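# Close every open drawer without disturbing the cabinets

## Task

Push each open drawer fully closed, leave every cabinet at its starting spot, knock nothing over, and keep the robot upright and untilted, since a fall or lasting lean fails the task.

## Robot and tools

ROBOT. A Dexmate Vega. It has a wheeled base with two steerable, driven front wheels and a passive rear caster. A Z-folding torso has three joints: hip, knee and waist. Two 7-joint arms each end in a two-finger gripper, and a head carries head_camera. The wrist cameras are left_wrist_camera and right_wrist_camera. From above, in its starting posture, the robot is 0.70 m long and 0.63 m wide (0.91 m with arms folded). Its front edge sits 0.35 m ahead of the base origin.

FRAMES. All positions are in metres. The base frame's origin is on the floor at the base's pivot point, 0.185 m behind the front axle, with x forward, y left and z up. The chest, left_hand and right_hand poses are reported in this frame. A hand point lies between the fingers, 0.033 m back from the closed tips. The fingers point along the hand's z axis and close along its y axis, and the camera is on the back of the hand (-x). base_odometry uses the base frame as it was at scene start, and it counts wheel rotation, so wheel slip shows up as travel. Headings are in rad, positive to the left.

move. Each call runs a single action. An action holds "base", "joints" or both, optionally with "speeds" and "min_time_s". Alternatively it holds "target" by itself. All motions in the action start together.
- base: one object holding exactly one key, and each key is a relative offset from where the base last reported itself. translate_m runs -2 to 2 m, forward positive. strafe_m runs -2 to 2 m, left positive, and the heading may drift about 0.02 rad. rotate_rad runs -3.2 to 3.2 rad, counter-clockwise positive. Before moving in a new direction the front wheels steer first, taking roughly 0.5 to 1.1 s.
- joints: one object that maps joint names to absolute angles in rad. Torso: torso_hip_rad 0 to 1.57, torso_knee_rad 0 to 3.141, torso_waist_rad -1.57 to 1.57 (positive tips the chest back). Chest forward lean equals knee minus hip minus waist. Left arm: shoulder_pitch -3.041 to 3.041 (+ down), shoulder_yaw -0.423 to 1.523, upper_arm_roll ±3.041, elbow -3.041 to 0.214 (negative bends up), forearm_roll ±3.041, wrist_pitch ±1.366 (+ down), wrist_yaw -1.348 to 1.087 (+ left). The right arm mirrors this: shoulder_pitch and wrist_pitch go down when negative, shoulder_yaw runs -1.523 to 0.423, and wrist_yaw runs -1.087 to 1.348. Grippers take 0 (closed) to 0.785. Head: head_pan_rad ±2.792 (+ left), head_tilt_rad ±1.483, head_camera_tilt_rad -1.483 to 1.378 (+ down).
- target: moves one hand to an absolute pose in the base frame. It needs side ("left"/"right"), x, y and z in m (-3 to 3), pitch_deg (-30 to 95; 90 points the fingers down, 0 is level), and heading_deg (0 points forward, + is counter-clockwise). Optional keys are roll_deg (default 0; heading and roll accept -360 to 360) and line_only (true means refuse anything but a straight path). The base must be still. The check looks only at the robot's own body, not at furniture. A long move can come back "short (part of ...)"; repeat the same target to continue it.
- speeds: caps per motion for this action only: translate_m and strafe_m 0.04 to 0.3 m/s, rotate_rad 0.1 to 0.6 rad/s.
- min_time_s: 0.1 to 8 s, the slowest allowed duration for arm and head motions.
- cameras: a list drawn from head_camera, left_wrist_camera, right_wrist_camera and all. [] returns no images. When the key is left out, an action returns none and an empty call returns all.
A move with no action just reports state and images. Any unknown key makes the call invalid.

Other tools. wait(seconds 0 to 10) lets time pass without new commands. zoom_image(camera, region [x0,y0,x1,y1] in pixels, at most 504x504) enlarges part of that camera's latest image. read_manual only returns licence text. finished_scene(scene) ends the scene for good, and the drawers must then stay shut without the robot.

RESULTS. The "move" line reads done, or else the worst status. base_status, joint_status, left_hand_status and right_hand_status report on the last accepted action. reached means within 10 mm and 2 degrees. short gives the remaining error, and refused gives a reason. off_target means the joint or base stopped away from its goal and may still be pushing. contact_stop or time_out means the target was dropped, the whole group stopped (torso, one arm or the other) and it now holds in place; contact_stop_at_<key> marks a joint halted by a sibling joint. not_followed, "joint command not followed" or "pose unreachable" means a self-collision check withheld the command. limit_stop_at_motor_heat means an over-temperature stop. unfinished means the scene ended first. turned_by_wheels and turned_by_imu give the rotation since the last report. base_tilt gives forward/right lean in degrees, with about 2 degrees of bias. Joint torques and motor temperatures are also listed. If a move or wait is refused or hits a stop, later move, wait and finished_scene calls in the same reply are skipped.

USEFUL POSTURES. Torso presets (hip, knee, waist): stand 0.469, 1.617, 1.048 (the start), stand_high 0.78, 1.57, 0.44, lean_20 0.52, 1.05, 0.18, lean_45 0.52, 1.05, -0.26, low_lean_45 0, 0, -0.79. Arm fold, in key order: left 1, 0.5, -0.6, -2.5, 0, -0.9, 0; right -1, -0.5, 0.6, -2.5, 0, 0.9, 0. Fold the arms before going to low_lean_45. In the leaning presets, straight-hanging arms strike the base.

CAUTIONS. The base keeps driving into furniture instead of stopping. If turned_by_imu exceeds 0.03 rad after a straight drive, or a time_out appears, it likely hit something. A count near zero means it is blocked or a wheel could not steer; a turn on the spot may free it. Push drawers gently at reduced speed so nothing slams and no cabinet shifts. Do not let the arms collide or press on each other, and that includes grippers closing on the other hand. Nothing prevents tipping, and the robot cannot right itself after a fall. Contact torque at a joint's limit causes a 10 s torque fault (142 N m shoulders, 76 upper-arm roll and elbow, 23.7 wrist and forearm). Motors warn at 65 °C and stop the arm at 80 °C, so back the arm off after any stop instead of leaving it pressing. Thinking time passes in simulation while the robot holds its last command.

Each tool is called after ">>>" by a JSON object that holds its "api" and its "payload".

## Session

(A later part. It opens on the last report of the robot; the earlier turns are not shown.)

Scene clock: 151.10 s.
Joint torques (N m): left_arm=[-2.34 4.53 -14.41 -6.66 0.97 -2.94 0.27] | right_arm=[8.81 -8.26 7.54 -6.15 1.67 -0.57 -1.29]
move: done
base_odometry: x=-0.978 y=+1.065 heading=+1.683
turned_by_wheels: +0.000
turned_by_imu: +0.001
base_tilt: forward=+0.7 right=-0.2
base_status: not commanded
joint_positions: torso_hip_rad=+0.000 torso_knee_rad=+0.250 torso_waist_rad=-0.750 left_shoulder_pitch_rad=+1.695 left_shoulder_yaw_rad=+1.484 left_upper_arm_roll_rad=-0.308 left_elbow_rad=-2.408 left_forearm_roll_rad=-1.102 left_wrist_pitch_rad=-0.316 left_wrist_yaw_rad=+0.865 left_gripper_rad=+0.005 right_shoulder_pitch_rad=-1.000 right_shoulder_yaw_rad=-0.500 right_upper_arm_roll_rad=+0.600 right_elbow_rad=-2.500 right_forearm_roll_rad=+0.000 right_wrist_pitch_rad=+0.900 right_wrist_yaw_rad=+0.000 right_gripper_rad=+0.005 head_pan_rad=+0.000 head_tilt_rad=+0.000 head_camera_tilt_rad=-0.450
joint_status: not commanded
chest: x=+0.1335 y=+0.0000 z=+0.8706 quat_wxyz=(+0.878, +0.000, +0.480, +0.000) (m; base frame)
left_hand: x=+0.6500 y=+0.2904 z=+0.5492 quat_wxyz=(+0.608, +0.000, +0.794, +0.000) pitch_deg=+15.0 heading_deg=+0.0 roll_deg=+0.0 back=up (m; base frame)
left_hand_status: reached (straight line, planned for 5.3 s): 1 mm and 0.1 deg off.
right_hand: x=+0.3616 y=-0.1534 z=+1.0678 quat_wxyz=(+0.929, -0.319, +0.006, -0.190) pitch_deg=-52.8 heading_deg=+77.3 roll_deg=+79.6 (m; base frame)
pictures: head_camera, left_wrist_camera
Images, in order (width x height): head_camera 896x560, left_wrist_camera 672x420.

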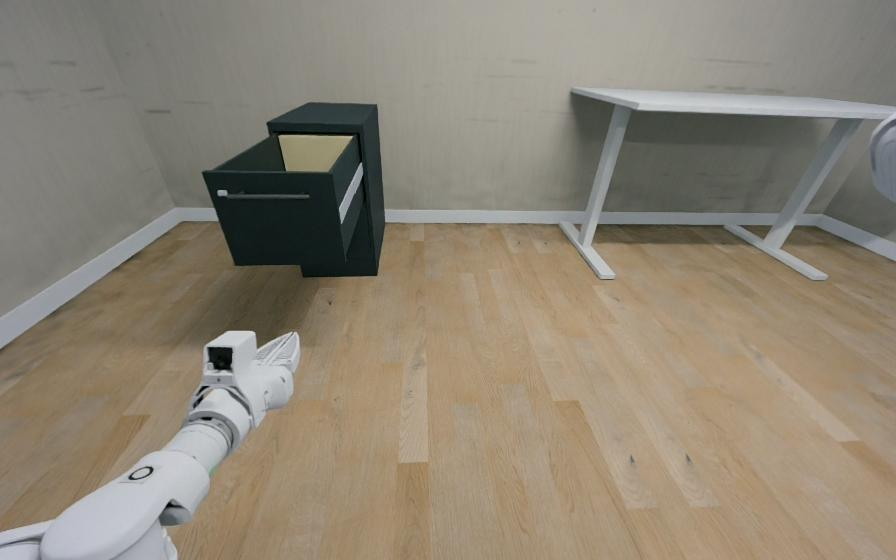

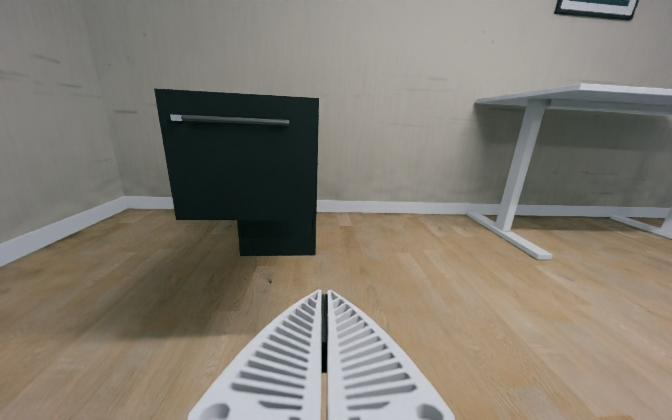

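>>> {"api": "move", "payload": {"base": {"strafe_m":0.2}}}

>>> {"api": "move", "payload": {"base": {"translate_m":0.42}, "cameras": ["head_camera","left_wrist_camera"]}}

Scene clock: 158.13 s.
Joint torques (N m): left_arm=[-1.35 4.61 -14.99 -9.33 1.23 -3.12 0.3] | right_arm=[8.89 -6.79 7.63 -5.84 1.77 -0.8 -1.35]
move: done
base_odometry: x=-1.176 y=+1.042 heading=+1.685
turned_by_wheels: +0.002
turned_by_imu: +0.001
base_tilt: forward=+0.7 right=-0.1
base_status: done
joint_positions: torso_hip_rad=+0.000 torso_knee_rad=+0.250 torso_waist_rad=-0.750 left_shoulder_pitch_rad=+1.700 left_shoulder_yaw_rad=+1.485 left_upper_arm_roll_rad=-0.313 left_elbow_rad=-2.409 left_forearm_roll_rad=-1.103 left_wrist_pitch_rad=-0.316 left_wrist_yaw_rad=+0.865 left_gripper_rad=+0.005 right_shoulder_pitch_rad=-1.000 right_shoulder_yaw_rad=-0.500 right_upper_arm_roll_rad=+0.600 right_elbow_rad=-2.500 right_forearm_roll_rad=+0.000 right_wrist_pitch_rad=+0.900 right_wrist_yaw_rad=+0.000 right_gripper_rad=+0.005 head_pan_rad=+0.000 head_tilt_rad=+0.000 head_camera_tilt_rad=-0.450
joint_status: not commanded
chest: x=+0.1335 y=+0.0000 z=+0.8706 quat_wxyz=(+0.878, +0.000, +0.480, +0.000) (m; base frame)
left_hand: x=+0.6499 y=+0.2901 z=+0.5497 quat_wxyz=(+0.609, +0.000, +0.794, +0.000) pitch_deg=+15.0 heading_deg=+0.0 roll_deg=+0.0 back=up (m; base frame)
right_hand: x=+0.3616 y=-0.1534 z=+1.0677 quat_wxyz=(+0.929, -0.319, +0.006, -0.190) pitch_deg=-52.8 heading_deg=+77.3 roll_deg=+79.6 (m; base frame)

Scene clock: 161.53 s.
Joint torques (N m): left_arm=[-0.53 3.98 -15.78 -7.51 1.09 -2.32 0.14] | right_arm=[9.97 -7.14 8.16 -5.83 1.76 -0.29 -1.31]
move: done
base_odometry: x=-1.224 y=+1.459 heading=+1.684
turned_by_wheels: -0.001
turned_by_imu: -0.001
base_tilt: forward=+0.7 right=+0.0
base_status: done
joint_positions: torso_hip_rad=+0.000 torso_knee_rad=+0.250 torso_waist_rad=-0.750 left_shoulder_pitch_rad=+1.700 left_shoulder_yaw_rad=+1.485 left_upper_arm_roll_rad=-0.313 left_elbow_rad=-2.409 left_forearm_roll_rad=-1.103 left_wrist_pitch_rad=-0.316 left_wrist_yaw_rad=+0.865 left_gripper_rad=+0.005 right_shoulder_pitch_rad=-1.000 right_shoulder_yaw_rad=-0.500 right_upper_arm_roll_rad=+0.600 right_elbow_rad=-2.500 right_forearm_roll_rad=+0.000 right_wrist_pitch_rad=+0.900 right_wrist_yaw_rad=+0.000 right_gripper_rad=+0.005 head_pan_rad=+0.000 head_tilt_rad=+0.000 head_camera_tilt_rad=-0.450
joint_status: not commanded
chest: x=+0.1335 y=+0.0000 z=+0.8706 quat_wxyz=(+0.878, +0.000, +0.480, +0.000) (m; base frame)
left_hand: x=+0.6499 y=+0.2901 z=+0.5497 quat_wxyz=(+0.609, +0.000, +0.794, +0.000) pitch_deg=+15.0 heading_deg=+0.0 roll_deg=+0.0 back=up (m; base frame)
right_hand: x=+0.3616 y=-0.1534 z=+1.0677 quat_wxyz=(+0.929, -0.319, +0.006, -0.190) pitch_deg=-52.8 heading_deg=+77.3 roll_deg=+79.6 (m; base frame)
pictures: head_camera, left_wrist_camera
Images, in order (width x height): head_camera 896x560, left_wrist_camera 672x420.

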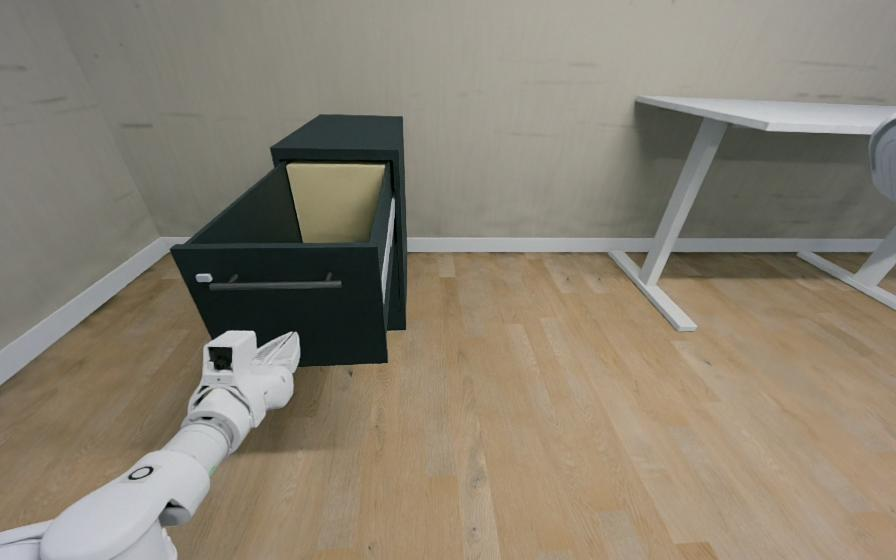

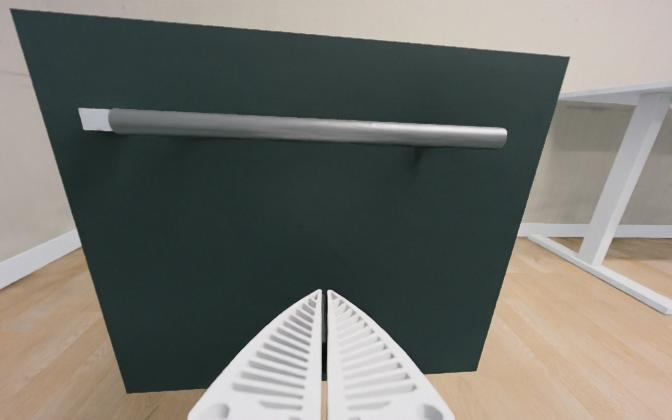

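>>> {"api": "move", "payload": {"base": {"rotate_rad":0.08}}}

>>> {"api": "move", "payload": {"base": {"translate_m":0.35}, "speeds": {"translate_m":0.1}, "cameras": ["head_camera","left_wrist_camera"]}}

Scene clock: 168.70 s.
Joint torques (N m): left_arm=[-0.3 5.17 -13.01 -6.72 0.91 -0.92 -0.33] | right_arm=[9.44 -7.3 7.88 -6.52 1.71 -0.87 -1.43]
move: done
base_odometry: x=-1.224 y=+1.459 heading=+1.764
turned_by_wheels: +0.080
turned_by_imu: +0.077
base_tilt: forward=+0.7 right=+0.0
base_status: done
joint_positions: torso_hip_rad=+0.000 torso_knee_rad=+0.250 torso_waist_rad=-0.750 left_shoulder_pitch_rad=+1.700 left_shoulder_yaw_rad=+1.485 left_upper_arm_roll_rad=-0.313 left_elbow_rad=-2.409 left_forearm_roll_rad=-1.103 left_wrist_pitch_rad=-0.316 left_wrist_yaw_rad=+0.865 left_gripper_rad=+0.005 right_shoulder_pitch_rad=-1.000 right_shoulder_yaw_rad=-0.500 right_upper_arm_roll_rad=+0.600 right_elbow_rad=-2.500 right_forearm_roll_rad=+0.000 right_wrist_pitch_rad=+0.900 right_wrist_yaw_rad=+0.000 right_gripper_rad=+0.005 head_pan_rad=+0.000 head_tilt_rad=+0.000 head_camera_tilt_rad=-0.450
joint_status: not commanded
chest: x=+0.1335 y=+0.0000 z=+0.8706 quat_wxyz=(+0.878, +0.000, +0.480, +0.000) (m; base frame)
left_hand: x=+0.6499 y=+0.2901 z=+0.5497 quat_wxyz=(+0.609, +0.000, +0.794, +0.000) pitch_deg=+15.0 heading_deg=+0.0 roll_deg=+0.0 back=up (m; base frame)
right_hand: x=+0.3616 y=-0.1534 z=+1.0677 quat_wxyz=(+0.929, -0.319, +0.006, -0.190) pitch_deg=-52.8 heading_deg=+77.3 roll_deg=+79.6 (m; base frame)

Scene clock: 173.30 s.
Joint torques (N m): left_arm=[-6.62 1.51 -11.05 -6.56 1.64 -2.76 0.17] | right_arm=[9.46 -7.1 7.74 -5.89 1.76 0.03 -1.35]
move: done
base_odometry: x=-1.292 y=+1.802 heading=+1.764
turned_by_wheels: +0.000
turned_by_imu: +0.001
base_tilt: forward=+0.6 right=+0.0
base_status: done
joint_positions: torso_hip_rad=+0.000 torso_knee_rad=+0.250 torso_waist_rad=-0.750 left_shoulder_pitch_rad=+1.700 left_shoulder_yaw_rad=+1.485 left_upper_arm_roll_rad=-0.313 left_elbow_rad=-2.409 left_forearm_roll_rad=-1.103 left_wrist_pitch_rad=-0.316 left_wrist_yaw_rad=+0.865 left_gripper_rad=+0.005 right_shoulder_pitch_rad=-1.000 right_shoulder_yaw_rad=-0.500 right_upper_arm_roll_rad=+0.600 right_elbow_rad=-2.500 right_forearm_roll_rad=+0.000 right_wrist_pitch_rad=+0.900 right_wrist_yaw_rad=+0.000 right_gripper_rad=+0.005 head_pan_rad=+0.000 head_tilt_rad=+0.000 head_camera_tilt_rad=-0.450
joint_status: not commanded
chest: x=+0.1335 y=+0.0000 z=+0.8706 quat_wxyz=(+0.878, +0.000, +0.480, +0.000) (m; base frame)
left_hand: x=+0.6498 y=+0.2901 z=+0.5496 quat_wxyz=(+0.608, +0.000, +0.794, +0.000) pitch_deg=+15.0 heading_deg=+0.0 roll_deg=+0.0 back=up (m; base frame)
right_hand: x=+0.3616 y=-0.1534 z=+1.0678 quat_wxyz=(+0.929, -0.319, +0.006, -0.190) pitch_deg=-52.8 heading_deg=+77.3 roll_deg=+79.6 (m; base frame)
pictures: head_camera, left_wrist_camera
Images, in order (width x height): head_camera 896x560, left_wrist_camera 672x420.

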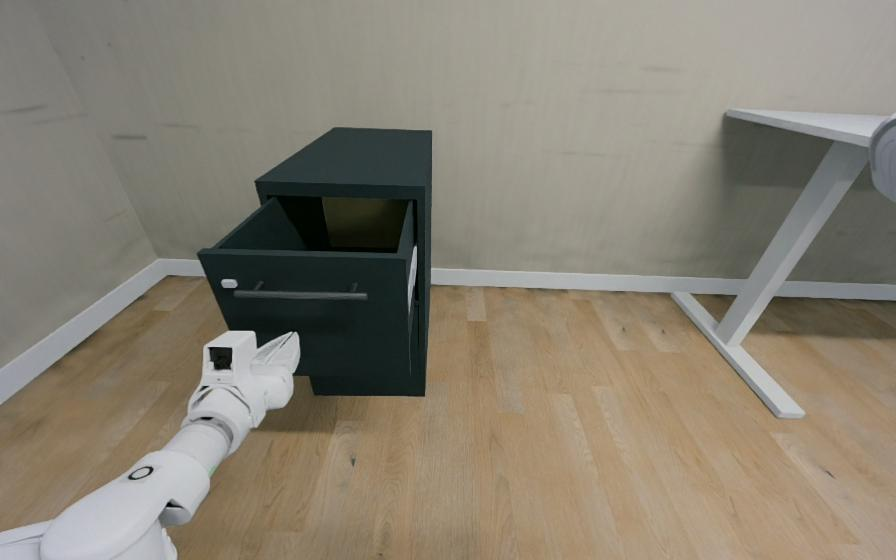

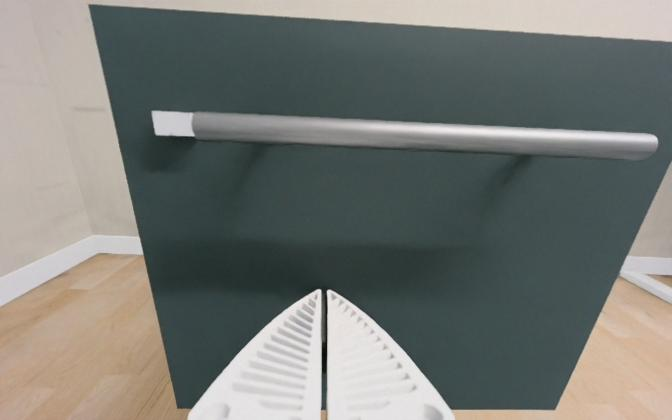

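>>> {"api": "move", "payload": {"base": {"translate_m":0.13}, "speeds": {"translate_m":0.09}, "cameras": ["head_camera","left_wrist_camera"]}}

Scene clock: 179.73 s.
Joint torques (N m): left_arm=[-6.85 4.38 -13.15 -4.16 1.53 -2.79 -0.03] | right_arm=[10.12 -6.51 7.89 -7.13 1.88 -0.4 -1.44]
move: done
base_odometry: x=-1.318 y=+1.930 heading=+1.764
turned_by_wheels: +0.000
turned_by_imu: +0.001
base_tilt: forward=+0.7 right=-0.1
base_status: done
joint_positions: torso_hip_rad=+0.000 torso_knee_rad=+0.250 torso_waist_rad=-0.750 left_shoulder_pitch_rad=+1.700 left_shoulder_yaw_rad=+1.485 left_upper_arm_roll_rad=-0.313 left_elbow_rad=-2.409 left_forearm_roll_rad=-1.103 left_wrist_pitch_rad=-0.316 left_wrist_yaw_rad=+0.865 left_gripper_rad=+0.005 right_shoulder_pitch_rad=-1.000 right_shoulder_yaw_rad=-0.500 right_upper_arm_roll_rad=+0.600 right_elbow_rad=-2.500 right_forearm_roll_rad=+0.000 right_wrist_pitch_rad=+0.900 right_wrist_yaw_rad=+0.000 right_gripper_rad=+0.005 head_pan_rad=+0.000 head_tilt_rad=+0.000 head_camera_tilt_rad=-0.450
joint_status: not commanded
chest: x=+0.1335 y=+0.0000 z=+0.8706 quat_wxyz=(+0.878, +0.000, +0.480, +0.000) (m; base frame)
left_hand: x=+0.6498 y=+0.2901 z=+0.5496 quat_wxyz=(+0.608, +0.000, +0.794, +0.000) pitch_deg=+15.0 heading_deg=+0.0 roll_deg=+0.0 back=up (m; base frame)
right_hand: x=+0.3616 y=-0.1534 z=+1.0678 quat_wxyz=(+0.929, -0.319, +0.006, -0.190) pitch_deg=-52.8 heading_deg=+77.3 roll_deg=+79.6 (m; base frame)
pictures: head_camera, left_wrist_camera
Images, in order (width x height): head_camera 896x560, left_wrist_camera 672x420.

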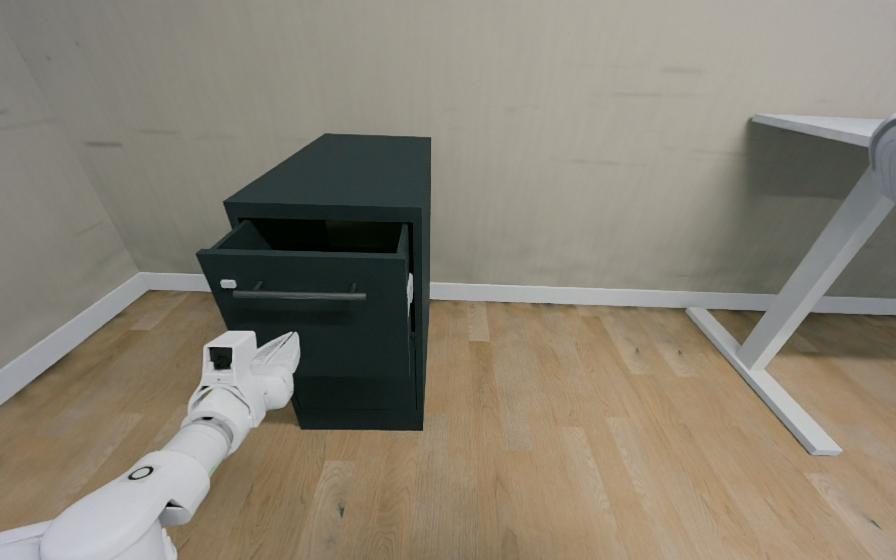

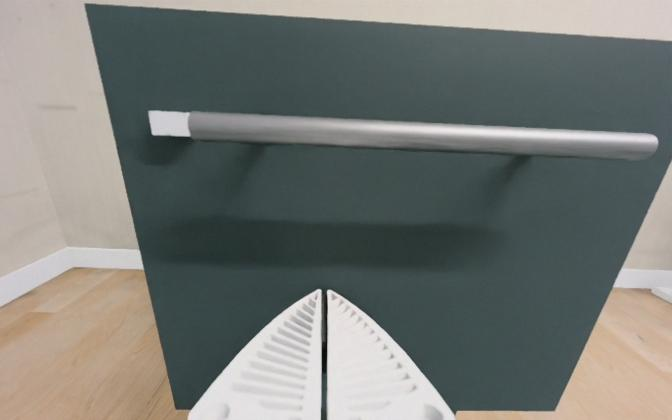

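>>> {"api": "move", "payload": {"base": {"translate_m":0.08}, "speeds": {"translate_m":0.07}, "cameras": ["head_camera","left_wrist_camera"]}}

Scene clock: 185.10 s.
Joint torques (N m): left_arm=[-7.44 5.04 -14.02 -5.38 0.79 -2.19 -0.22] | right_arm=[10.05 -7.73 7.63 -6.13 1.81 -0.68 -1.41]
move: done
base_odometry: x=-1.333 y=+2.008 heading=+1.765
turned_by_wheels: +0.000
turned_by_imu: +0.001
base_tilt: forward=+0.7 right=-0.1
base_status: done
joint_positions: torso_hip_rad=+0.000 torso_knee_rad=+0.250 torso_waist_rad=-0.750 left_shoulder_pitch_rad=+1.700 left_shoulder_yaw_rad=+1.485 left_upper_arm_roll_rad=-0.313 left_elbow_rad=-2.409 left_forearm_roll_rad=-1.103 left_wrist_pitch_rad=-0.316 left_wrist_yaw_rad=+0.865 left_gripper_rad=+0.005 right_shoulder_pitch_rad=-1.000 right_shoulder_yaw_rad=-0.500 right_upper_arm_roll_rad=+0.600 right_elbow_rad=-2.500 right_forearm_roll_rad=+0.000 right_wrist_pitch_rad=+0.900 right_wrist_yaw_rad=+0.000 right_gripper_rad=+0.005 head_pan_rad=+0.000 head_tilt_rad=+0.000 head_camera_tilt_rad=-0.450
joint_status: not commanded
chest: x=+0.1335 y=+0.0000 z=+0.8706 quat_wxyz=(+0.878, +0.000, +0.480, +0.000) (m; base frame)
left_hand: x=+0.6498 y=+0.2901 z=+0.5496 quat_wxyz=(+0.608, +0.000, +0.794, +0.000) pitch_deg=+15.0 heading_deg=+0.0 roll_deg=+0.0 back=up (m; base frame)
right_hand: x=+0.3616 y=-0.1534 z=+1.0678 quat_wxyz=(+0.929, -0.319, +0.006, -0.190) pitch_deg=-52.8 heading_deg=+77.3 roll_deg=+79.6 (m; base frame)
pictures: head_camera, left_wrist_camera
Images, in order (width x height): head_camera 896x560, left_wrist_camera 672x420.

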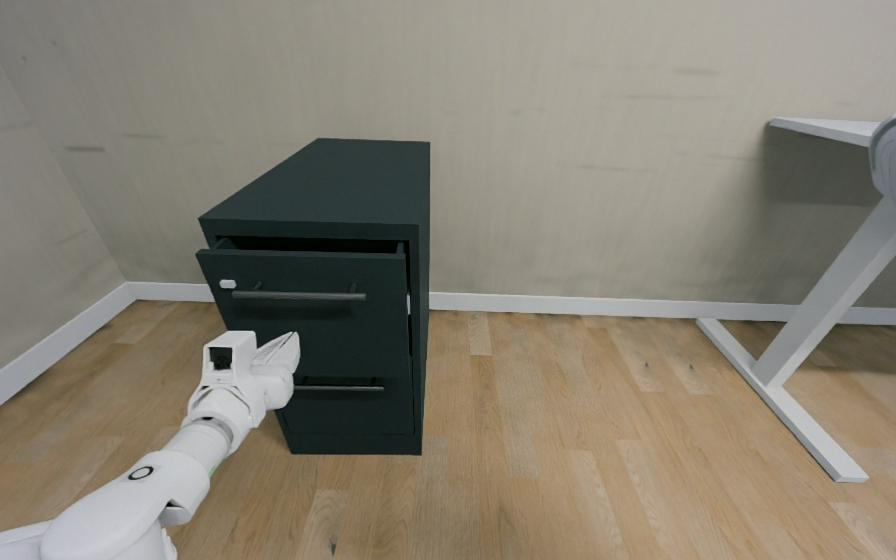

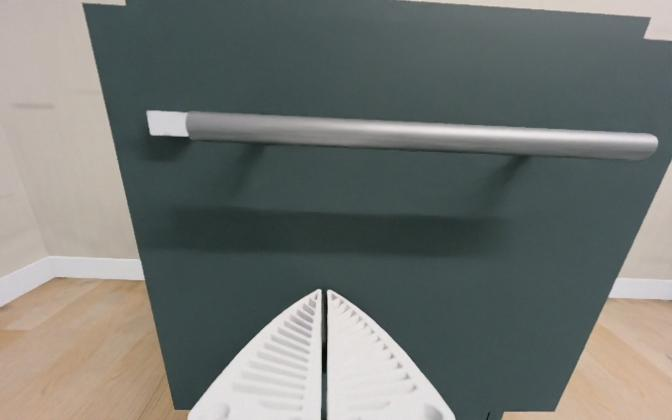

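>>> {"api": "move", "payload": {"base": {"translate_m":0.072}, "speeds": {"translate_m":0.07}, "cameras": ["left_wrist_camera"]}}

>>> {"api": "move", "payload": {"target": {"side":"left","x":0.66,"y":0.29,"z":0.55,"pitch_deg":15,"heading_deg":0}, "cameras": ["head_camera","left_wrist_camera"]}}

>>> {"api": "zoom_image", "payload": {"camera": "head_camera", "region": [190, 200, 440, 400]}}

Scene clock: 191.07 s.
Joint torques (N m): left_arm=[-12.58 5.43 -23.63 0.66 1.84 -2.8 -0.01] | right_arm=[9.06 -6.96 7.93 -5.49 1.75 -0.47 -1.42]
move: done
base_odometry: x=-1.347 y=+2.079 heading=+1.766
turned_by_wheels: +0.001
turned_by_imu: +0.003
base_tilt: forward=+0.6 right=-0.1
base_status: done
joint_positions: torso_hip_rad=+0.000 torso_knee_rad=+0.250 torso_waist_rad=-0.750 left_shoulder_pitch_rad=+1.701 left_shoulder_yaw_rad=+1.485 left_upper_arm_roll_rad=-0.313 left_elbow_rad=-2.410 left_forearm_roll_rad=-1.103 left_wrist_pitch_rad=-0.316 left_wrist_yaw_rad=+0.865 left_gripper_rad=+0.005 right_shoulder_pitch_rad=-1.000 right_shoulder_yaw_rad=-0.500 right_upper_arm_roll_rad=+0.600 right_elbow_rad=-2.500 right_forearm_roll_rad=+0.000 right_wrist_pitch_rad=+0.900 right_wrist_yaw_rad=+0.000 right_gripper_rad=+0.005 head_pan_rad=+0.000 head_tilt_rad=+0.000 head_camera_tilt_rad=-0.450
joint_status: not commanded
chest: x=+0.1334 y=+0.0000 z=+0.8706 quat_wxyz=(+0.878, +0.000, +0.479, +0.000) (m; base frame)
left_hand: x=+0.6494 y=+0.2898 z=+0.5491 quat_wxyz=(+0.608, +0.000, +0.794, +0.000) pitch_deg=+15.1 heading_deg=+0.0 roll_deg=+0.0 back=up (m; base frame)
right_hand: x=+0.3615 y=-0.1534 z=+1.0678 quat_wxyz=(+0.929, -0.319, +0.006, -0.190) pitch_deg=-52.8 heading_deg=+77.3 roll_deg=+79.6 (m; base frame)
pictures: left_wrist_camera
Images, in order (width x height): left_wrist_camera 672x420.

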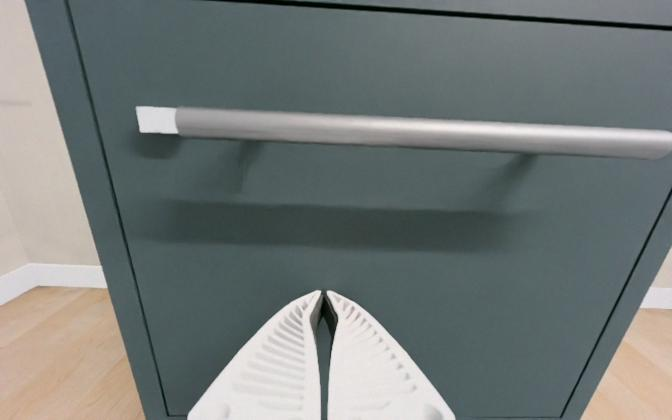

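Scene clock: 192.63 s.
Joint torques (N m): left_arm=[-20.68 5.29 -28.66 7.45 2.05 -3.77 0.55] | right_arm=[9.76 -6.84 7.81 -6.13 1.67 -0.2 -1.5]
move: done
base_odometry: x=-1.347 y=+2.079 heading=+1.766
turned_by_wheels: +0.000
turned_by_imu: +0.000
base_tilt: forward=+0.6 right=-0.1
base_status: not commanded
joint_positions: torso_hip_rad=+0.000 torso_knee_rad=+0.250 torso_waist_rad=-0.750 left_shoulder_pitch_rad=+1.640 left_shoulder_yaw_rad=+1.519 left_upper_arm_roll_rad=-0.266 left_elbow_rad=-2.394 left_forearm_roll_rad=-1.134 left_wrist_pitch_rad=-0.329 left_wrist_yaw_rad=+0.869 left_gripper_rad=+0.005 right_shoulder_pitch_rad=-1.000 right_shoulder_yaw_rad=-0.500 right_upper_arm_roll_rad=+0.600 right_elbow_rad=-2.500 right_forearm_roll_rad=+0.000 right_wrist_pitch_rad=+0.900 right_wrist_yaw_rad=+0.000 right_gripper_rad=+0.005 head_pan_rad=+0.000 head_tilt_rad=+0.000 head_camera_tilt_rad=-0.450
joint_status: not commanded
chest: x=+0.1334 y=+0.0000 z=+0.8706 quat_wxyz=(+0.878, +0.000, +0.479, +0.000) (m; base frame)
left_hand: x=+0.6582 y=+0.2897 z=+0.5485 quat_wxyz=(+0.607, +0.000, +0.794, +0.000) pitch_deg=+15.2 heading_deg=+0.0 roll_deg=+0.0 back=up (m; base frame)
left_hand_status: reached (straight line, planned for 0.5 s): 2 mm and 0.2 deg off.
right_hand: x=+0.3615 y=-0.1534 z=+1.0678 quat_wxyz=(+0.929, -0.319, +0.006, -0.190) pitch_deg=-52.8 heading_deg=+77.3 roll_deg=+79.6 (m; base frame)
pictures: head_camera, left_wrist_camera
Images, in order (width x height): head_camera 896x560, left_wrist_camera 672x420.

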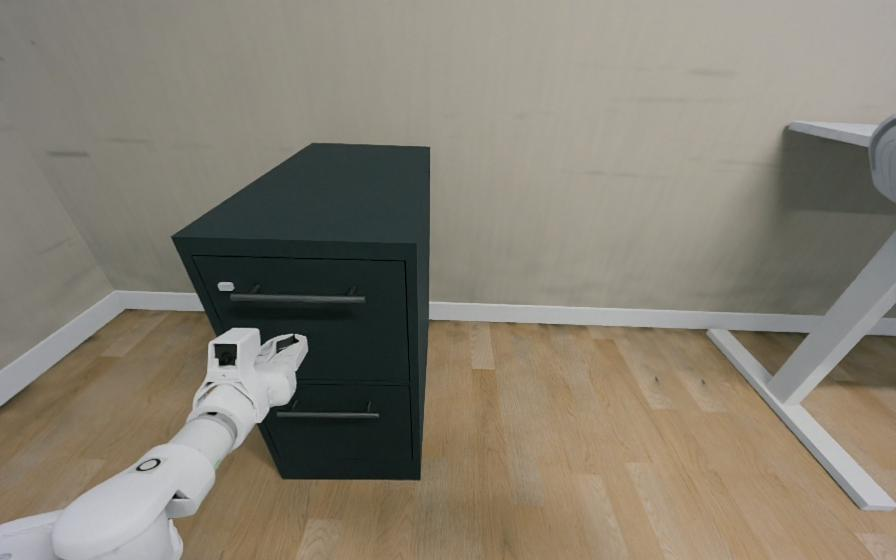

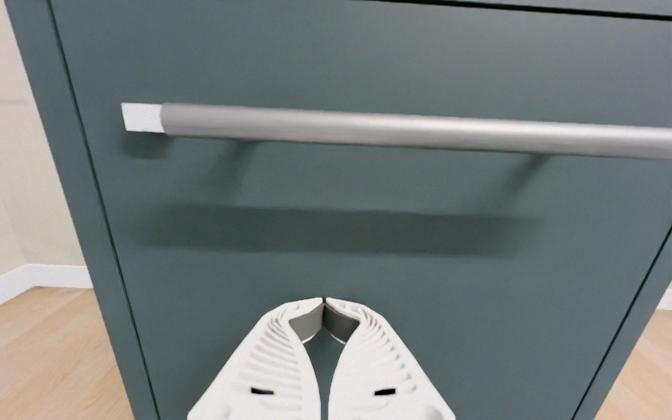

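Scaled by 2.016 from the camera's 896x560 image, which has a finer 960x600 frame.

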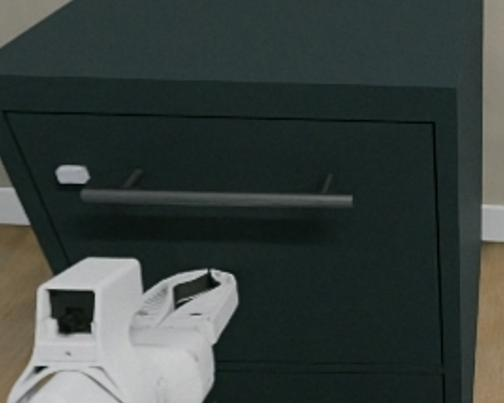

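>>> {"api": "move", "payload": {"base": {"translate_m": -0.8}}}

>>> {"api": "move", "payload": {"base": {"strafe_m": -1.2}}}

>>> {"api": "move", "payload": {"base": {"rotate_rad": 1.47}, "cameras": ["head_camera"]}}

Scene clock: 211.07 s.
Joint torques (N m): left_arm=[-8.47 2.87 -12.28 -5.33 0.7 -1.52 0.26] | right_arm=[9.74 -7.41 7.83 -5.6 1.81 -0.64 -1.36]
move: done
base_odometry: x=-1.189 y=+1.295 heading=+1.766
turned_by_wheels: +0.001
turned_by_imu: +0.001
base_tilt: forward=+0.6 right=-0.1
base_status: done
joint_positions: torso_hip_rad=+0.000 torso_knee_rad=+0.250 torso_waist_rad=-0.750 left_shoulder_pitch_rad=+1.634 left_shoulder_yaw_rad=+1.523 left_upper_arm_roll_rad=-0.262 left_elbow_rad=-2.392 left_forearm_roll_rad=-1.137 left_wrist_pitch_rad=-0.331 left_wrist_yaw_rad=+0.870 left_gripper_rad=+0.005 right_shoulder_pitch_rad=-1.000 right_shoulder_yaw_rad=-0.500 right_upper_arm_roll_rad=+0.600 right_elbow_rad=-2.500 right_forearm_roll_rad=+0.000 right_wrist_pitch_rad=+0.900 right_wrist_yaw_rad=+0.000 right_gripper_rad=+0.005 head_pan_rad=+0.000 head_tilt_rad=+0.000 head_camera_tilt_rad=-0.450
joint_status: not commanded
chest: x=+0.1334 y=+0.0000 z=+0.8706 quat_wxyz=(+0.878, +0.000, +0.479, +0.000) (m; base frame)
left_hand: x=+0.6598 y=+0.2901 z=+0.5495 quat_wxyz=(+0.608, +0.000, +0.794, +0.000) pitch_deg=+15.1 heading_deg=+0.0 roll_deg=+0.0 back=up (m; base frame)
right_hand: x=+0.3616 y=-0.1534 z=+1.0678 quat_wxyz=(+0.929, -0.319, +0.006, -0.190) pitch_deg=-52.8 heading_deg=+77.3 roll_deg=+79.6 (m; base frame)

Scene clock: 217.23 s.
Joint torques (N m): left_arm=[-8.29 5.71 -11.23 -5.19 1.08 -2.25 0.47] | right_arm=[9.55 -6.09 7.62 -6.35 1.77 -0.76 -1.48]
move: done
base_odometry: x=-0.013 y=+1.524 heading=+1.757
turned_by_wheels: -0.010
turned_by_imu: +0.001
base_tilt: forward=+0.7 right=+0.0
base_status: done
joint_positions: torso_hip_rad=+0.000 torso_knee_rad=+0.250 torso_waist_rad=-0.750 left_shoulder_pitch_rad=+1.634 left_shoulder_yaw_rad=+1.523 left_upper_arm_roll_rad=-0.262 left_elbow_rad=-2.392 left_forearm_roll_rad=-1.137 left_wrist_pitch_rad=-0.331 left_wrist_yaw_rad=+0.870 left_gripper_rad=+0.005 right_shoulder_pitch_rad=-1.000 right_shoulder_yaw_rad=-0.500 right_upper_arm_roll_rad=+0.600 right_elbow_rad=-2.500 right_forearm_roll_rad=+0.000 right_wrist_pitch_rad=+0.900 right_wrist_yaw_rad=+0.000 right_gripper_rad=+0.005 head_pan_rad=+0.000 head_tilt_rad=+0.000 head_camera_tilt_rad=-0.450
joint_status: not commanded
chest: x=+0.1334 y=+0.0000 z=+0.8706 quat_wxyz=(+0.878, +0.000, +0.479, +0.000) (m; base frame)
left_hand: x=+0.6598 y=+0.2901 z=+0.5495 quat_wxyz=(+0.608, +0.000, +0.794, +0.000) pitch_deg=+15.1 heading_deg=+0.0 roll_deg=+0.0 back=up (m; base frame)
right_hand: x=+0.3616 y=-0.1534 z=+1.0678 quat_wxyz=(+0.929, -0.319, +0.006, -0.190) pitch_deg=-52.8 heading_deg=+77.3 roll_deg=+79.6 (m; base frame)

Scene clock: 221.30 s.
Joint torques (N m): left_arm=[-7.38 4.13 -13.28 -7.89 1.33 -2 -0.12] | right_arm=[10.31 -7.4 7.65 -5.78 1.77 -0.82 -1.47]
move: done
base_odometry: x=-0.012 y=+1.524 heading=-3.055
turned_by_wheels: +1.472
turned_by_imu: +1.444
base_tilt: forward=+0.7 right=-0.1
base_status: done
joint_positions: torso_hip_rad=+0.000 torso_knee_rad=+0.250 torso_waist_rad=-0.750 left_shoulder_pitch_rad=+1.633 left_shoulder_yaw_rad=+1.523 left_upper_arm_roll_rad=-0.262 left_elbow_rad=-2.392 left_forearm_roll_rad=-1.137 left_wrist_pitch_rad=-0.331 left_wrist_yaw_rad=+0.870 left_gripper_rad=+0.005 right_shoulder_pitch_rad=-1.000 right_shoulder_yaw_rad=-0.500 right_upper_arm_roll_rad=+0.600 right_elbow_rad=-2.500 right_forearm_roll_rad=+0.000 right_wrist_pitch_rad=+0.900 right_wrist_yaw_rad=+0.000 right_gripper_rad=+0.005 head_pan_rad=+0.000 head_tilt_rad=+0.000 head_camera_tilt_rad=-0.450
joint_status: not commanded
chest: x=+0.1334 y=+0.0000 z=+0.8706 quat_wxyz=(+0.878, +0.000, +0.479, +0.000) (m; base frame)
left_hand: x=+0.6598 y=+0.2901 z=+0.5495 quat_wxyz=(+0.608, +0.000, +0.794, +0.000) pitch_deg=+15.1 heading_deg=+0.0 roll_deg=+0.0 back=up (m; base frame)
right_hand: x=+0.3616 y=-0.1534 z=+1.0678 quat_wxyz=(+0.929, -0.319, +0.006, -0.190) pitch_deg=-52.8 heading_deg=+77.3 roll_deg=+79.6 (m; base frame)
pictures: head_camera
Images, in order (width x height): head_camera 896x560.

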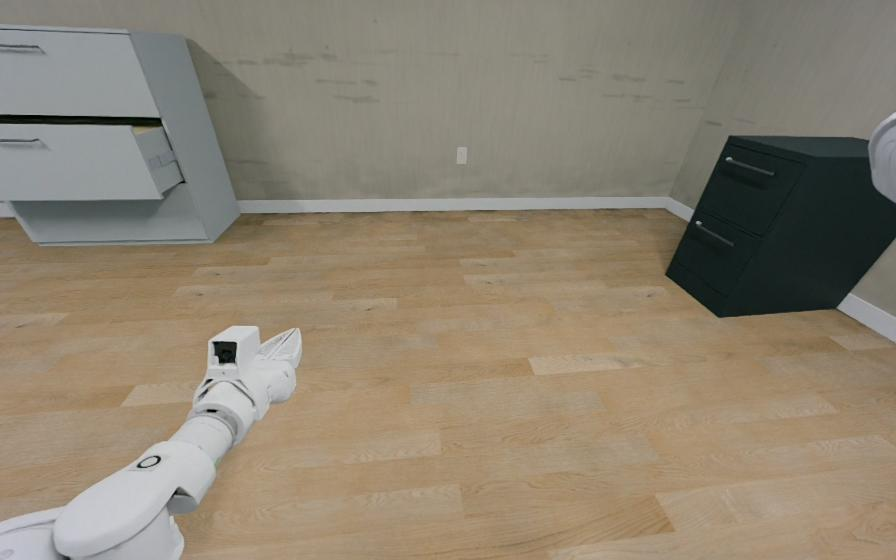

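>>> {"api": "move", "payload": {"base": {"strafe_m": 1.43}, "cameras": ["head_camera"]}}

Scene clock: 237.33 s.
Joint torques (N m): left_arm=[-7.48 6.32 -15.16 -5.15 0.68 -2.99 0.1] | right_arm=[9.53 -7.05 7.78 -6.53 1.71 -0.56 -1.47]
move: done
base_odometry: x=+0.131 y=+0.105 heading=-3.034
turned_by_wheels: +0.021
turned_by_imu: +0.011
base_tilt: forward=+0.7 right=-0.1
base_status: done
joint_positions: torso_hip_rad=+0.000 torso_knee_rad=+0.250 torso_waist_rad=-0.750 left_shoulder_pitch_rad=+1.633 left_shoulder_yaw_rad=+1.523 left_upper_arm_roll_rad=-0.262 left_elbow_rad=-2.392 left_forearm_roll_rad=-1.137 left_wrist_pitch_rad=-0.331 left_wrist_yaw_rad=+0.870 left_gripper_rad=+0.005 right_shoulder_pitch_rad=-1.000 right_shoulder_yaw_rad=-0.500 right_upper_arm_roll_rad=+0.600 right_elbow_rad=-2.500 right_forearm_roll_rad=+0.000 right_wrist_pitch_rad=+0.900 right_wrist_yaw_rad=+0.000 right_gripper_rad=+0.005 head_pan_rad=+0.000 head_tilt_rad=+0.000 head_camera_tilt_rad=-0.450
joint_status: not commanded
chest: x=+0.1334 y=+0.0000 z=+0.8706 quat_wxyz=(+0.878, +0.000, +0.479, +0.000) (m; base frame)
left_hand: x=+0.6598 y=+0.2901 z=+0.5495 quat_wxyz=(+0.608, +0.000, +0.794, +0.000) pitch_deg=+15.1 heading_deg=+0.0 roll_deg=+0.0 back=up (m; base frame)
right_hand: x=+0.3616 y=-0.1534 z=+1.0678 quat_wxyz=(+0.929, -0.319, +0.006, -0.190) pitch_deg=-52.8 heading_deg=+77.3 roll_deg=+79.6 (m; base frame)
pictures: head_camera
Images, in order (width x height): head_camera 896x560.

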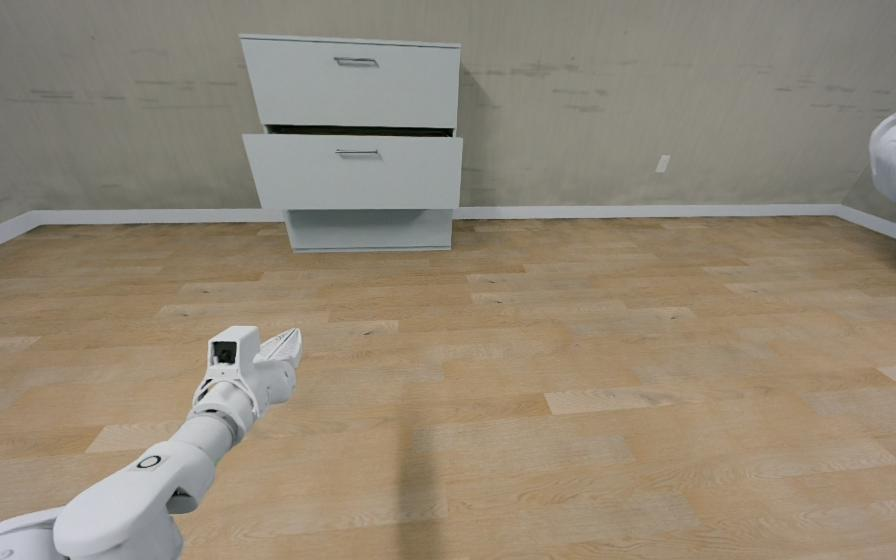

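>>> {"api": "move", "payload": {"base": {"rotate_rad": 0.035}}}

>>> {"api": "move", "payload": {"base": {"translate_m": 0.75}, "cameras": ["head_camera", "left_wrist_camera"]}}

Scene clock: 244.10 s.
Joint torques (N m): left_arm=[-5.24 5.29 -14.32 -6.28 1.18 -2.43 0.42] | right_arm=[9.47 -8.53 7.62 -6.24 1.69 -0.7 -1.5]
move: done
base_odometry: x=+0.131 y=+0.105 heading=-2.999
turned_by_wheels: +0.035
turned_by_imu: +0.035
base_tilt: forward=+0.7 right=-0.1
base_status: done
joint_positions: torso_hip_rad=+0.000 torso_knee_rad=+0.250 torso_waist_rad=-0.750 left_shoulder_pitch_rad=+1.633 left_shoulder_yaw_rad=+1.523 left_upper_arm_roll_rad=-0.262 left_elbow_rad=-2.392 left_forearm_roll_rad=-1.137 left_wrist_pitch_rad=-0.331 left_wrist_yaw_rad=+0.870 left_gripper_rad=+0.005 right_shoulder_pitch_rad=-1.000 right_shoulder_yaw_rad=-0.500 right_upper_arm_roll_rad=+0.600 right_elbow_rad=-2.500 right_forearm_roll_rad=+0.000 right_wrist_pitch_rad=+0.900 right_wrist_yaw_rad=+0.000 right_gripper_rad=+0.005 head_pan_rad=+0.000 head_tilt_rad=+0.000 head_camera_tilt_rad=-0.450
joint_status: not commanded
chest: x=+0.1334 y=+0.0000 z=+0.8706 quat_wxyz=(+0.878, +0.000, +0.479, +0.000) (m; base frame)
left_hand: x=+0.6598 y=+0.2901 z=+0.5495 quat_wxyz=(+0.608, +0.000, +0.794, +0.000) pitch_deg=+15.1 heading_deg=+0.0 roll_deg=+0.0 back=up (m; base frame)
right_hand: x=+0.3616 y=-0.1534 z=+1.0678 quat_wxyz=(+0.929, -0.319, +0.006, -0.190) pitch_deg=-52.8 heading_deg=+77.3 roll_deg=+79.6 (m; base frame)

Scene clock: 248.90 s.
Joint torques (N m): left_arm=[-7.66 7.52 -14.88 -4.87 0.44 -3.23 -0.24] | right_arm=[9.36 -6.73 7.72 -6.38 1.68 0.49 -1.32]
move: done
base_odometry: x=-0.611 y=-0.005 heading=-2.999
turned_by_wheels: +0.000
turned_by_imu: +0.003
base_tilt: forward=+0.7 right=-0.1
base_status: done
joint_positions: torso_hip_rad=+0.000 torso_knee_rad=+0.250 torso_waist_rad=-0.750 left_shoulder_pitch_rad=+1.633 left_shoulder_yaw_rad=+1.523 left_upper_arm_roll_rad=-0.262 left_elbow_rad=-2.392 left_forearm_roll_rad=-1.137 left_wrist_pitch_rad=-0.331 left_wrist_yaw_rad=+0.870 left_gripper_rad=+0.005 right_shoulder_pitch_rad=-1.000 right_shoulder_yaw_rad=-0.500 right_upper_arm_roll_rad=+0.600 right_elbow_rad=-2.500 right_forearm_roll_rad=+0.000 right_wrist_pitch_rad=+0.900 right_wrist_yaw_rad=+0.000 right_gripper_rad=+0.005 head_pan_rad=+0.000 head_tilt_rad=+0.000 head_camera_tilt_rad=-0.450
joint_status: not commanded
chest: x=+0.1335 y=+0.0000 z=+0.8706 quat_wxyz=(+0.878, +0.000, +0.479, +0.000) (m; base frame)
left_hand: x=+0.6598 y=+0.2901 z=+0.5495 quat_wxyz=(+0.608, +0.000, +0.794, +0.000) pitch_deg=+15.1 heading_deg=+0.0 roll_deg=+0.0 back=up (m; base frame)
right_hand: x=+0.3616 y=-0.1534 z=+1.0678 quat_wxyz=(+0.929, -0.319, +0.006, -0.190) pitch_deg=-52.8 heading_deg=+77.3 roll_deg=+79.6 (m; base frame)
pictures: head_camera, left_wrist_camera
Images, in order (width x height): head_camera 896x560, left_wrist_camera 672x420.

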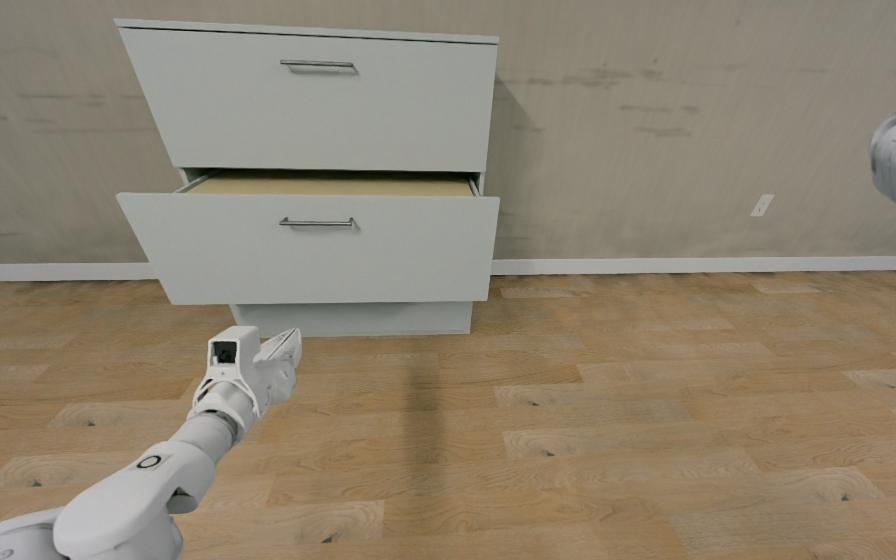

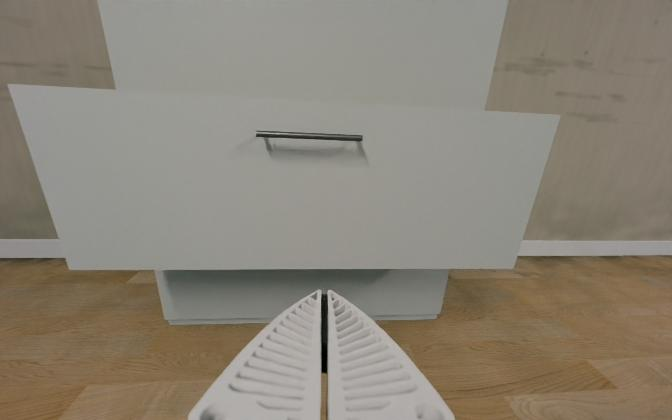

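>>> {"api": "move", "payload": {"base": {"translate_m": 0.27}, "speeds": {"translate_m": 0.1}, "cameras": ["head_camera", "left_wrist_camera"]}}

Scene clock: 260.00 s.
Joint torques (N m): left_arm=[-6.28 4.4 -13.17 -6.74 0.81 -2.24 -0.14] | right_arm=[9.41 -6.87 7.86 -6.43 1.75 0.39 -1.49]
move: done
base_odometry: x=-0.878 y=-0.044 heading=-2.999
turned_by_wheels: +0.000
turned_by_imu: +0.001
base_tilt: forward=+0.7 right=+0.0
base_status: done
joint_positions: torso_hip_rad=+0.000 torso_knee_rad=+0.250 torso_waist_rad=-0.750 left_shoulder_pitch_rad=+1.633 left_shoulder_yaw_rad=+1.523 left_upper_arm_roll_rad=-0.262 left_elbow_rad=-2.392 left_forearm_roll_rad=-1.137 left_wrist_pitch_rad=-0.331 left_wrist_yaw_rad=+0.870 left_gripper_rad=+0.005 right_shoulder_pitch_rad=-1.000 right_shoulder_yaw_rad=-0.500 right_upper_arm_roll_rad=+0.600 right_elbow_rad=-2.500 right_forearm_roll_rad=+0.000 right_wrist_pitch_rad=+0.900 right_wrist_yaw_rad=+0.000 right_gripper_rad=+0.005 head_pan_rad=+0.000 head_tilt_rad=+0.000 head_camera_tilt_rad=-0.450
joint_status: not commanded
chest: x=+0.1335 y=+0.0000 z=+0.8706 quat_wxyz=(+0.878, +0.000, +0.480, +0.000) (m; base frame)
left_hand: x=+0.6598 y=+0.2901 z=+0.5495 quat_wxyz=(+0.608, +0.000, +0.794, +0.000) pitch_deg=+15.1 heading_deg=+0.0 roll_deg=+0.0 back=up (m; base frame)
right_hand: x=+0.3616 y=-0.1534 z=+1.0678 quat_wxyz=(+0.929, -0.319, +0.006, -0.190) pitch_deg=-52.8 heading_deg=+77.3 roll_deg=+79.6 (m; base frame)
pictures: head_camera, left_wrist_camera
Images, in order (width x height): head_camera 896x560, left_wrist_camera 672x420.

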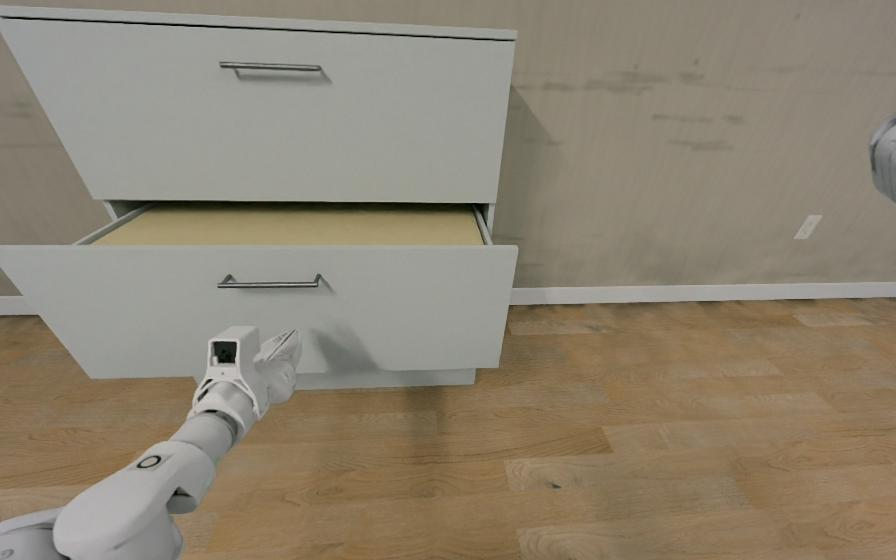

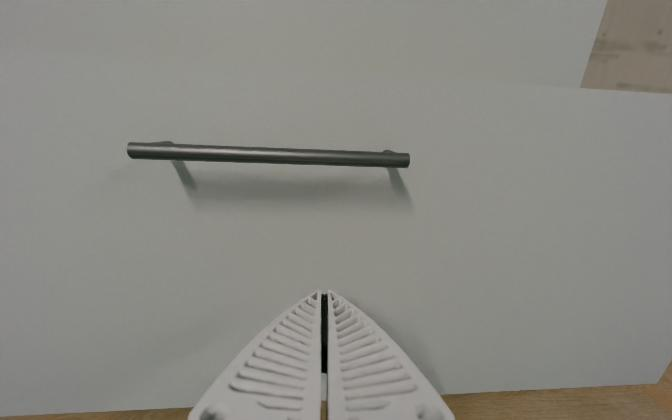

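>>> {"api": "move", "payload": {"base": {"translate_m": 0.16}, "speeds": {"translate_m": 0.07}, "cameras": ["head_camera", "left_wrist_camera"]}}

Scene clock: 270.87 s.
Joint torques (N m): left_arm=[-8.13 3.48 -13.7 -4.94 0.8 -2.84 -0.34] | right_arm=[8.54 -7.16 7.52 -6.43 1.81 0.01 -1.35]
move: done
base_odometry: x=-1.036 y=-0.068 heading=-3.000
turned_by_wheels: +0.000
turned_by_imu: +0.001
base_tilt: forward=+0.7 right=-0.1
base_status: done
joint_positions: torso_hip_rad=+0.000 torso_knee_rad=+0.250 torso_waist_rad=-0.750 left_shoulder_pitch_rad=+1.634 left_shoulder_yaw_rad=+1.523 left_upper_arm_roll_rad=-0.262 left_elbow_rad=-2.392 left_forearm_roll_rad=-1.137 left_wrist_pitch_rad=-0.331 left_wrist_yaw_rad=+0.870 left_gripper_rad=+0.005 right_shoulder_pitch_rad=-1.000 right_shoulder_yaw_rad=-0.500 right_upper_arm_roll_rad=+0.600 right_elbow_rad=-2.500 right_forearm_roll_rad=+0.000 right_wrist_pitch_rad=+0.900 right_wrist_yaw_rad=+0.000 right_gripper_rad=+0.005 head_pan_rad=+0.000 head_tilt_rad=+0.000 head_camera_tilt_rad=-0.450
joint_status: not commanded
chest: x=+0.1334 y=+0.0000 z=+0.8706 quat_wxyz=(+0.878, +0.000, +0.479, +0.000) (m; base frame)
left_hand: x=+0.6598 y=+0.2902 z=+0.5495 quat_wxyz=(+0.608, +0.000, +0.794, +0.000) pitch_deg=+15.1 heading_deg=+0.0 roll_deg=+0.0 back=up (m; base frame)
right_hand: x=+0.3616 y=-0.1534 z=+1.0678 quat_wxyz=(+0.929, -0.319, +0.006, -0.190) pitch_deg=-52.8 heading_deg=+77.3 roll_deg=+79.6 (m; base frame)
pictures: head_camera, left_wrist_camera
Images, in order (width x height): head_camera 896x560, left_wrist_camera 672x420.

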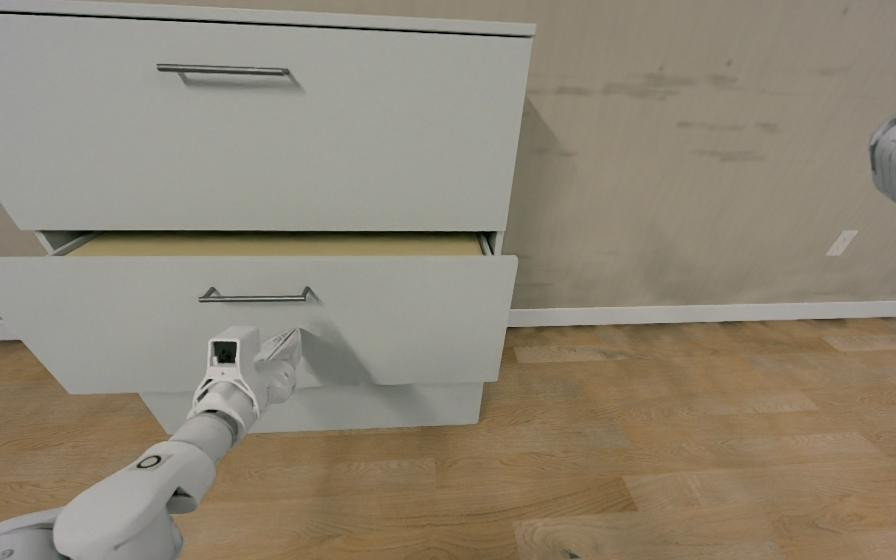

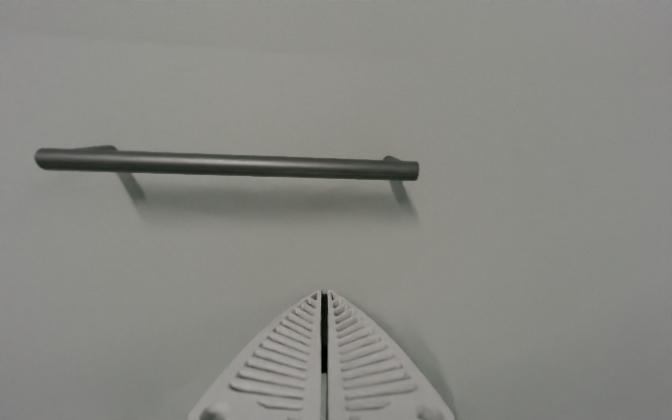

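>>> {"api": "move", "payload": {"base": {"translate_m": 0.06}, "speeds": {"translate_m": 0.05}, "cameras": ["head_camera"]}}

Scene clock: 275.80 s.
Joint torques (N m): left_arm=[-7.04 6.21 -15.18 -5.58 1.36 -3.63 0.2] | right_arm=[9.51 -6.41 7.92 -6.36 1.73 -0.53 -1.34]
move: done
base_odometry: x=-1.096 y=-0.077 heading=-3.000
turned_by_wheels: +0.000
turned_by_imu: +0.001
base_tilt: forward=+0.7 right=-0.1
base_status: done
joint_positions: torso_hip_rad=+0.000 torso_knee_rad=+0.250 torso_waist_rad=-0.750 left_shoulder_pitch_rad=+1.634 left_shoulder_yaw_rad=+1.523 left_upper_arm_roll_rad=-0.262 left_elbow_rad=-2.392 left_forearm_roll_rad=-1.137 left_wrist_pitch_rad=-0.331 left_wrist_yaw_rad=+0.870 left_gripper_rad=+0.005 right_shoulder_pitch_rad=-1.000 right_shoulder_yaw_rad=-0.500 right_upper_arm_roll_rad=+0.600 right_elbow_rad=-2.500 right_forearm_roll_rad=+0.000 right_wrist_pitch_rad=+0.900 right_wrist_yaw_rad=+0.000 right_gripper_rad=+0.005 head_pan_rad=+0.000 head_tilt_rad=+0.000 head_camera_tilt_rad=-0.450
joint_status: not commanded
chest: x=+0.1334 y=+0.0000 z=+0.8706 quat_wxyz=(+0.878, +0.000, +0.479, +0.000) (m; base frame)
left_hand: x=+0.6598 y=+0.2902 z=+0.5495 quat_wxyz=(+0.608, +0.000, +0.794, +0.000) pitch_deg=+15.1 heading_deg=+0.0 roll_deg=+0.0 back=up (m; base frame)
right_hand: x=+0.3616 y=-0.1534 z=+1.0678 quat_wxyz=(+0.929, -0.319, +0.006, -0.190) pitch_deg=-52.8 heading_deg=+77.3 roll_deg=+79.6 (m; base frame)
pictures: head_camera
Images, in order (width x height): head_camera 896x560.

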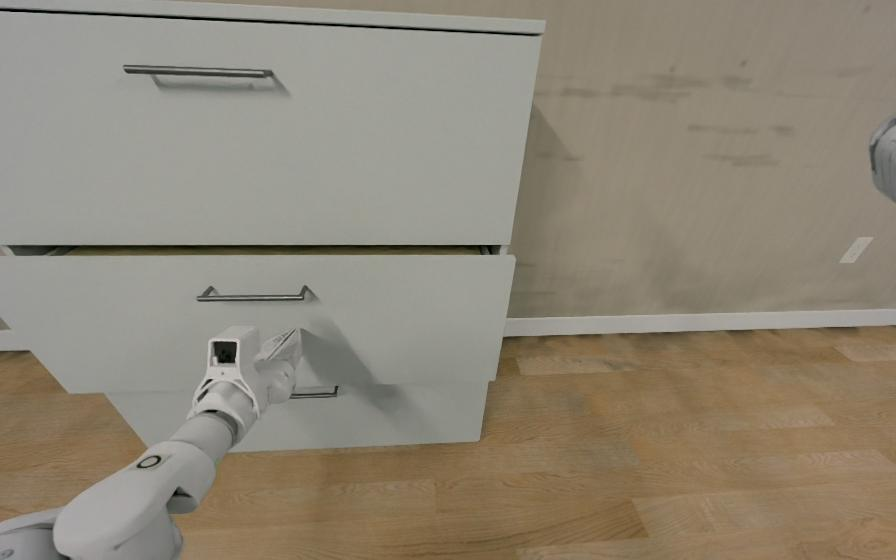

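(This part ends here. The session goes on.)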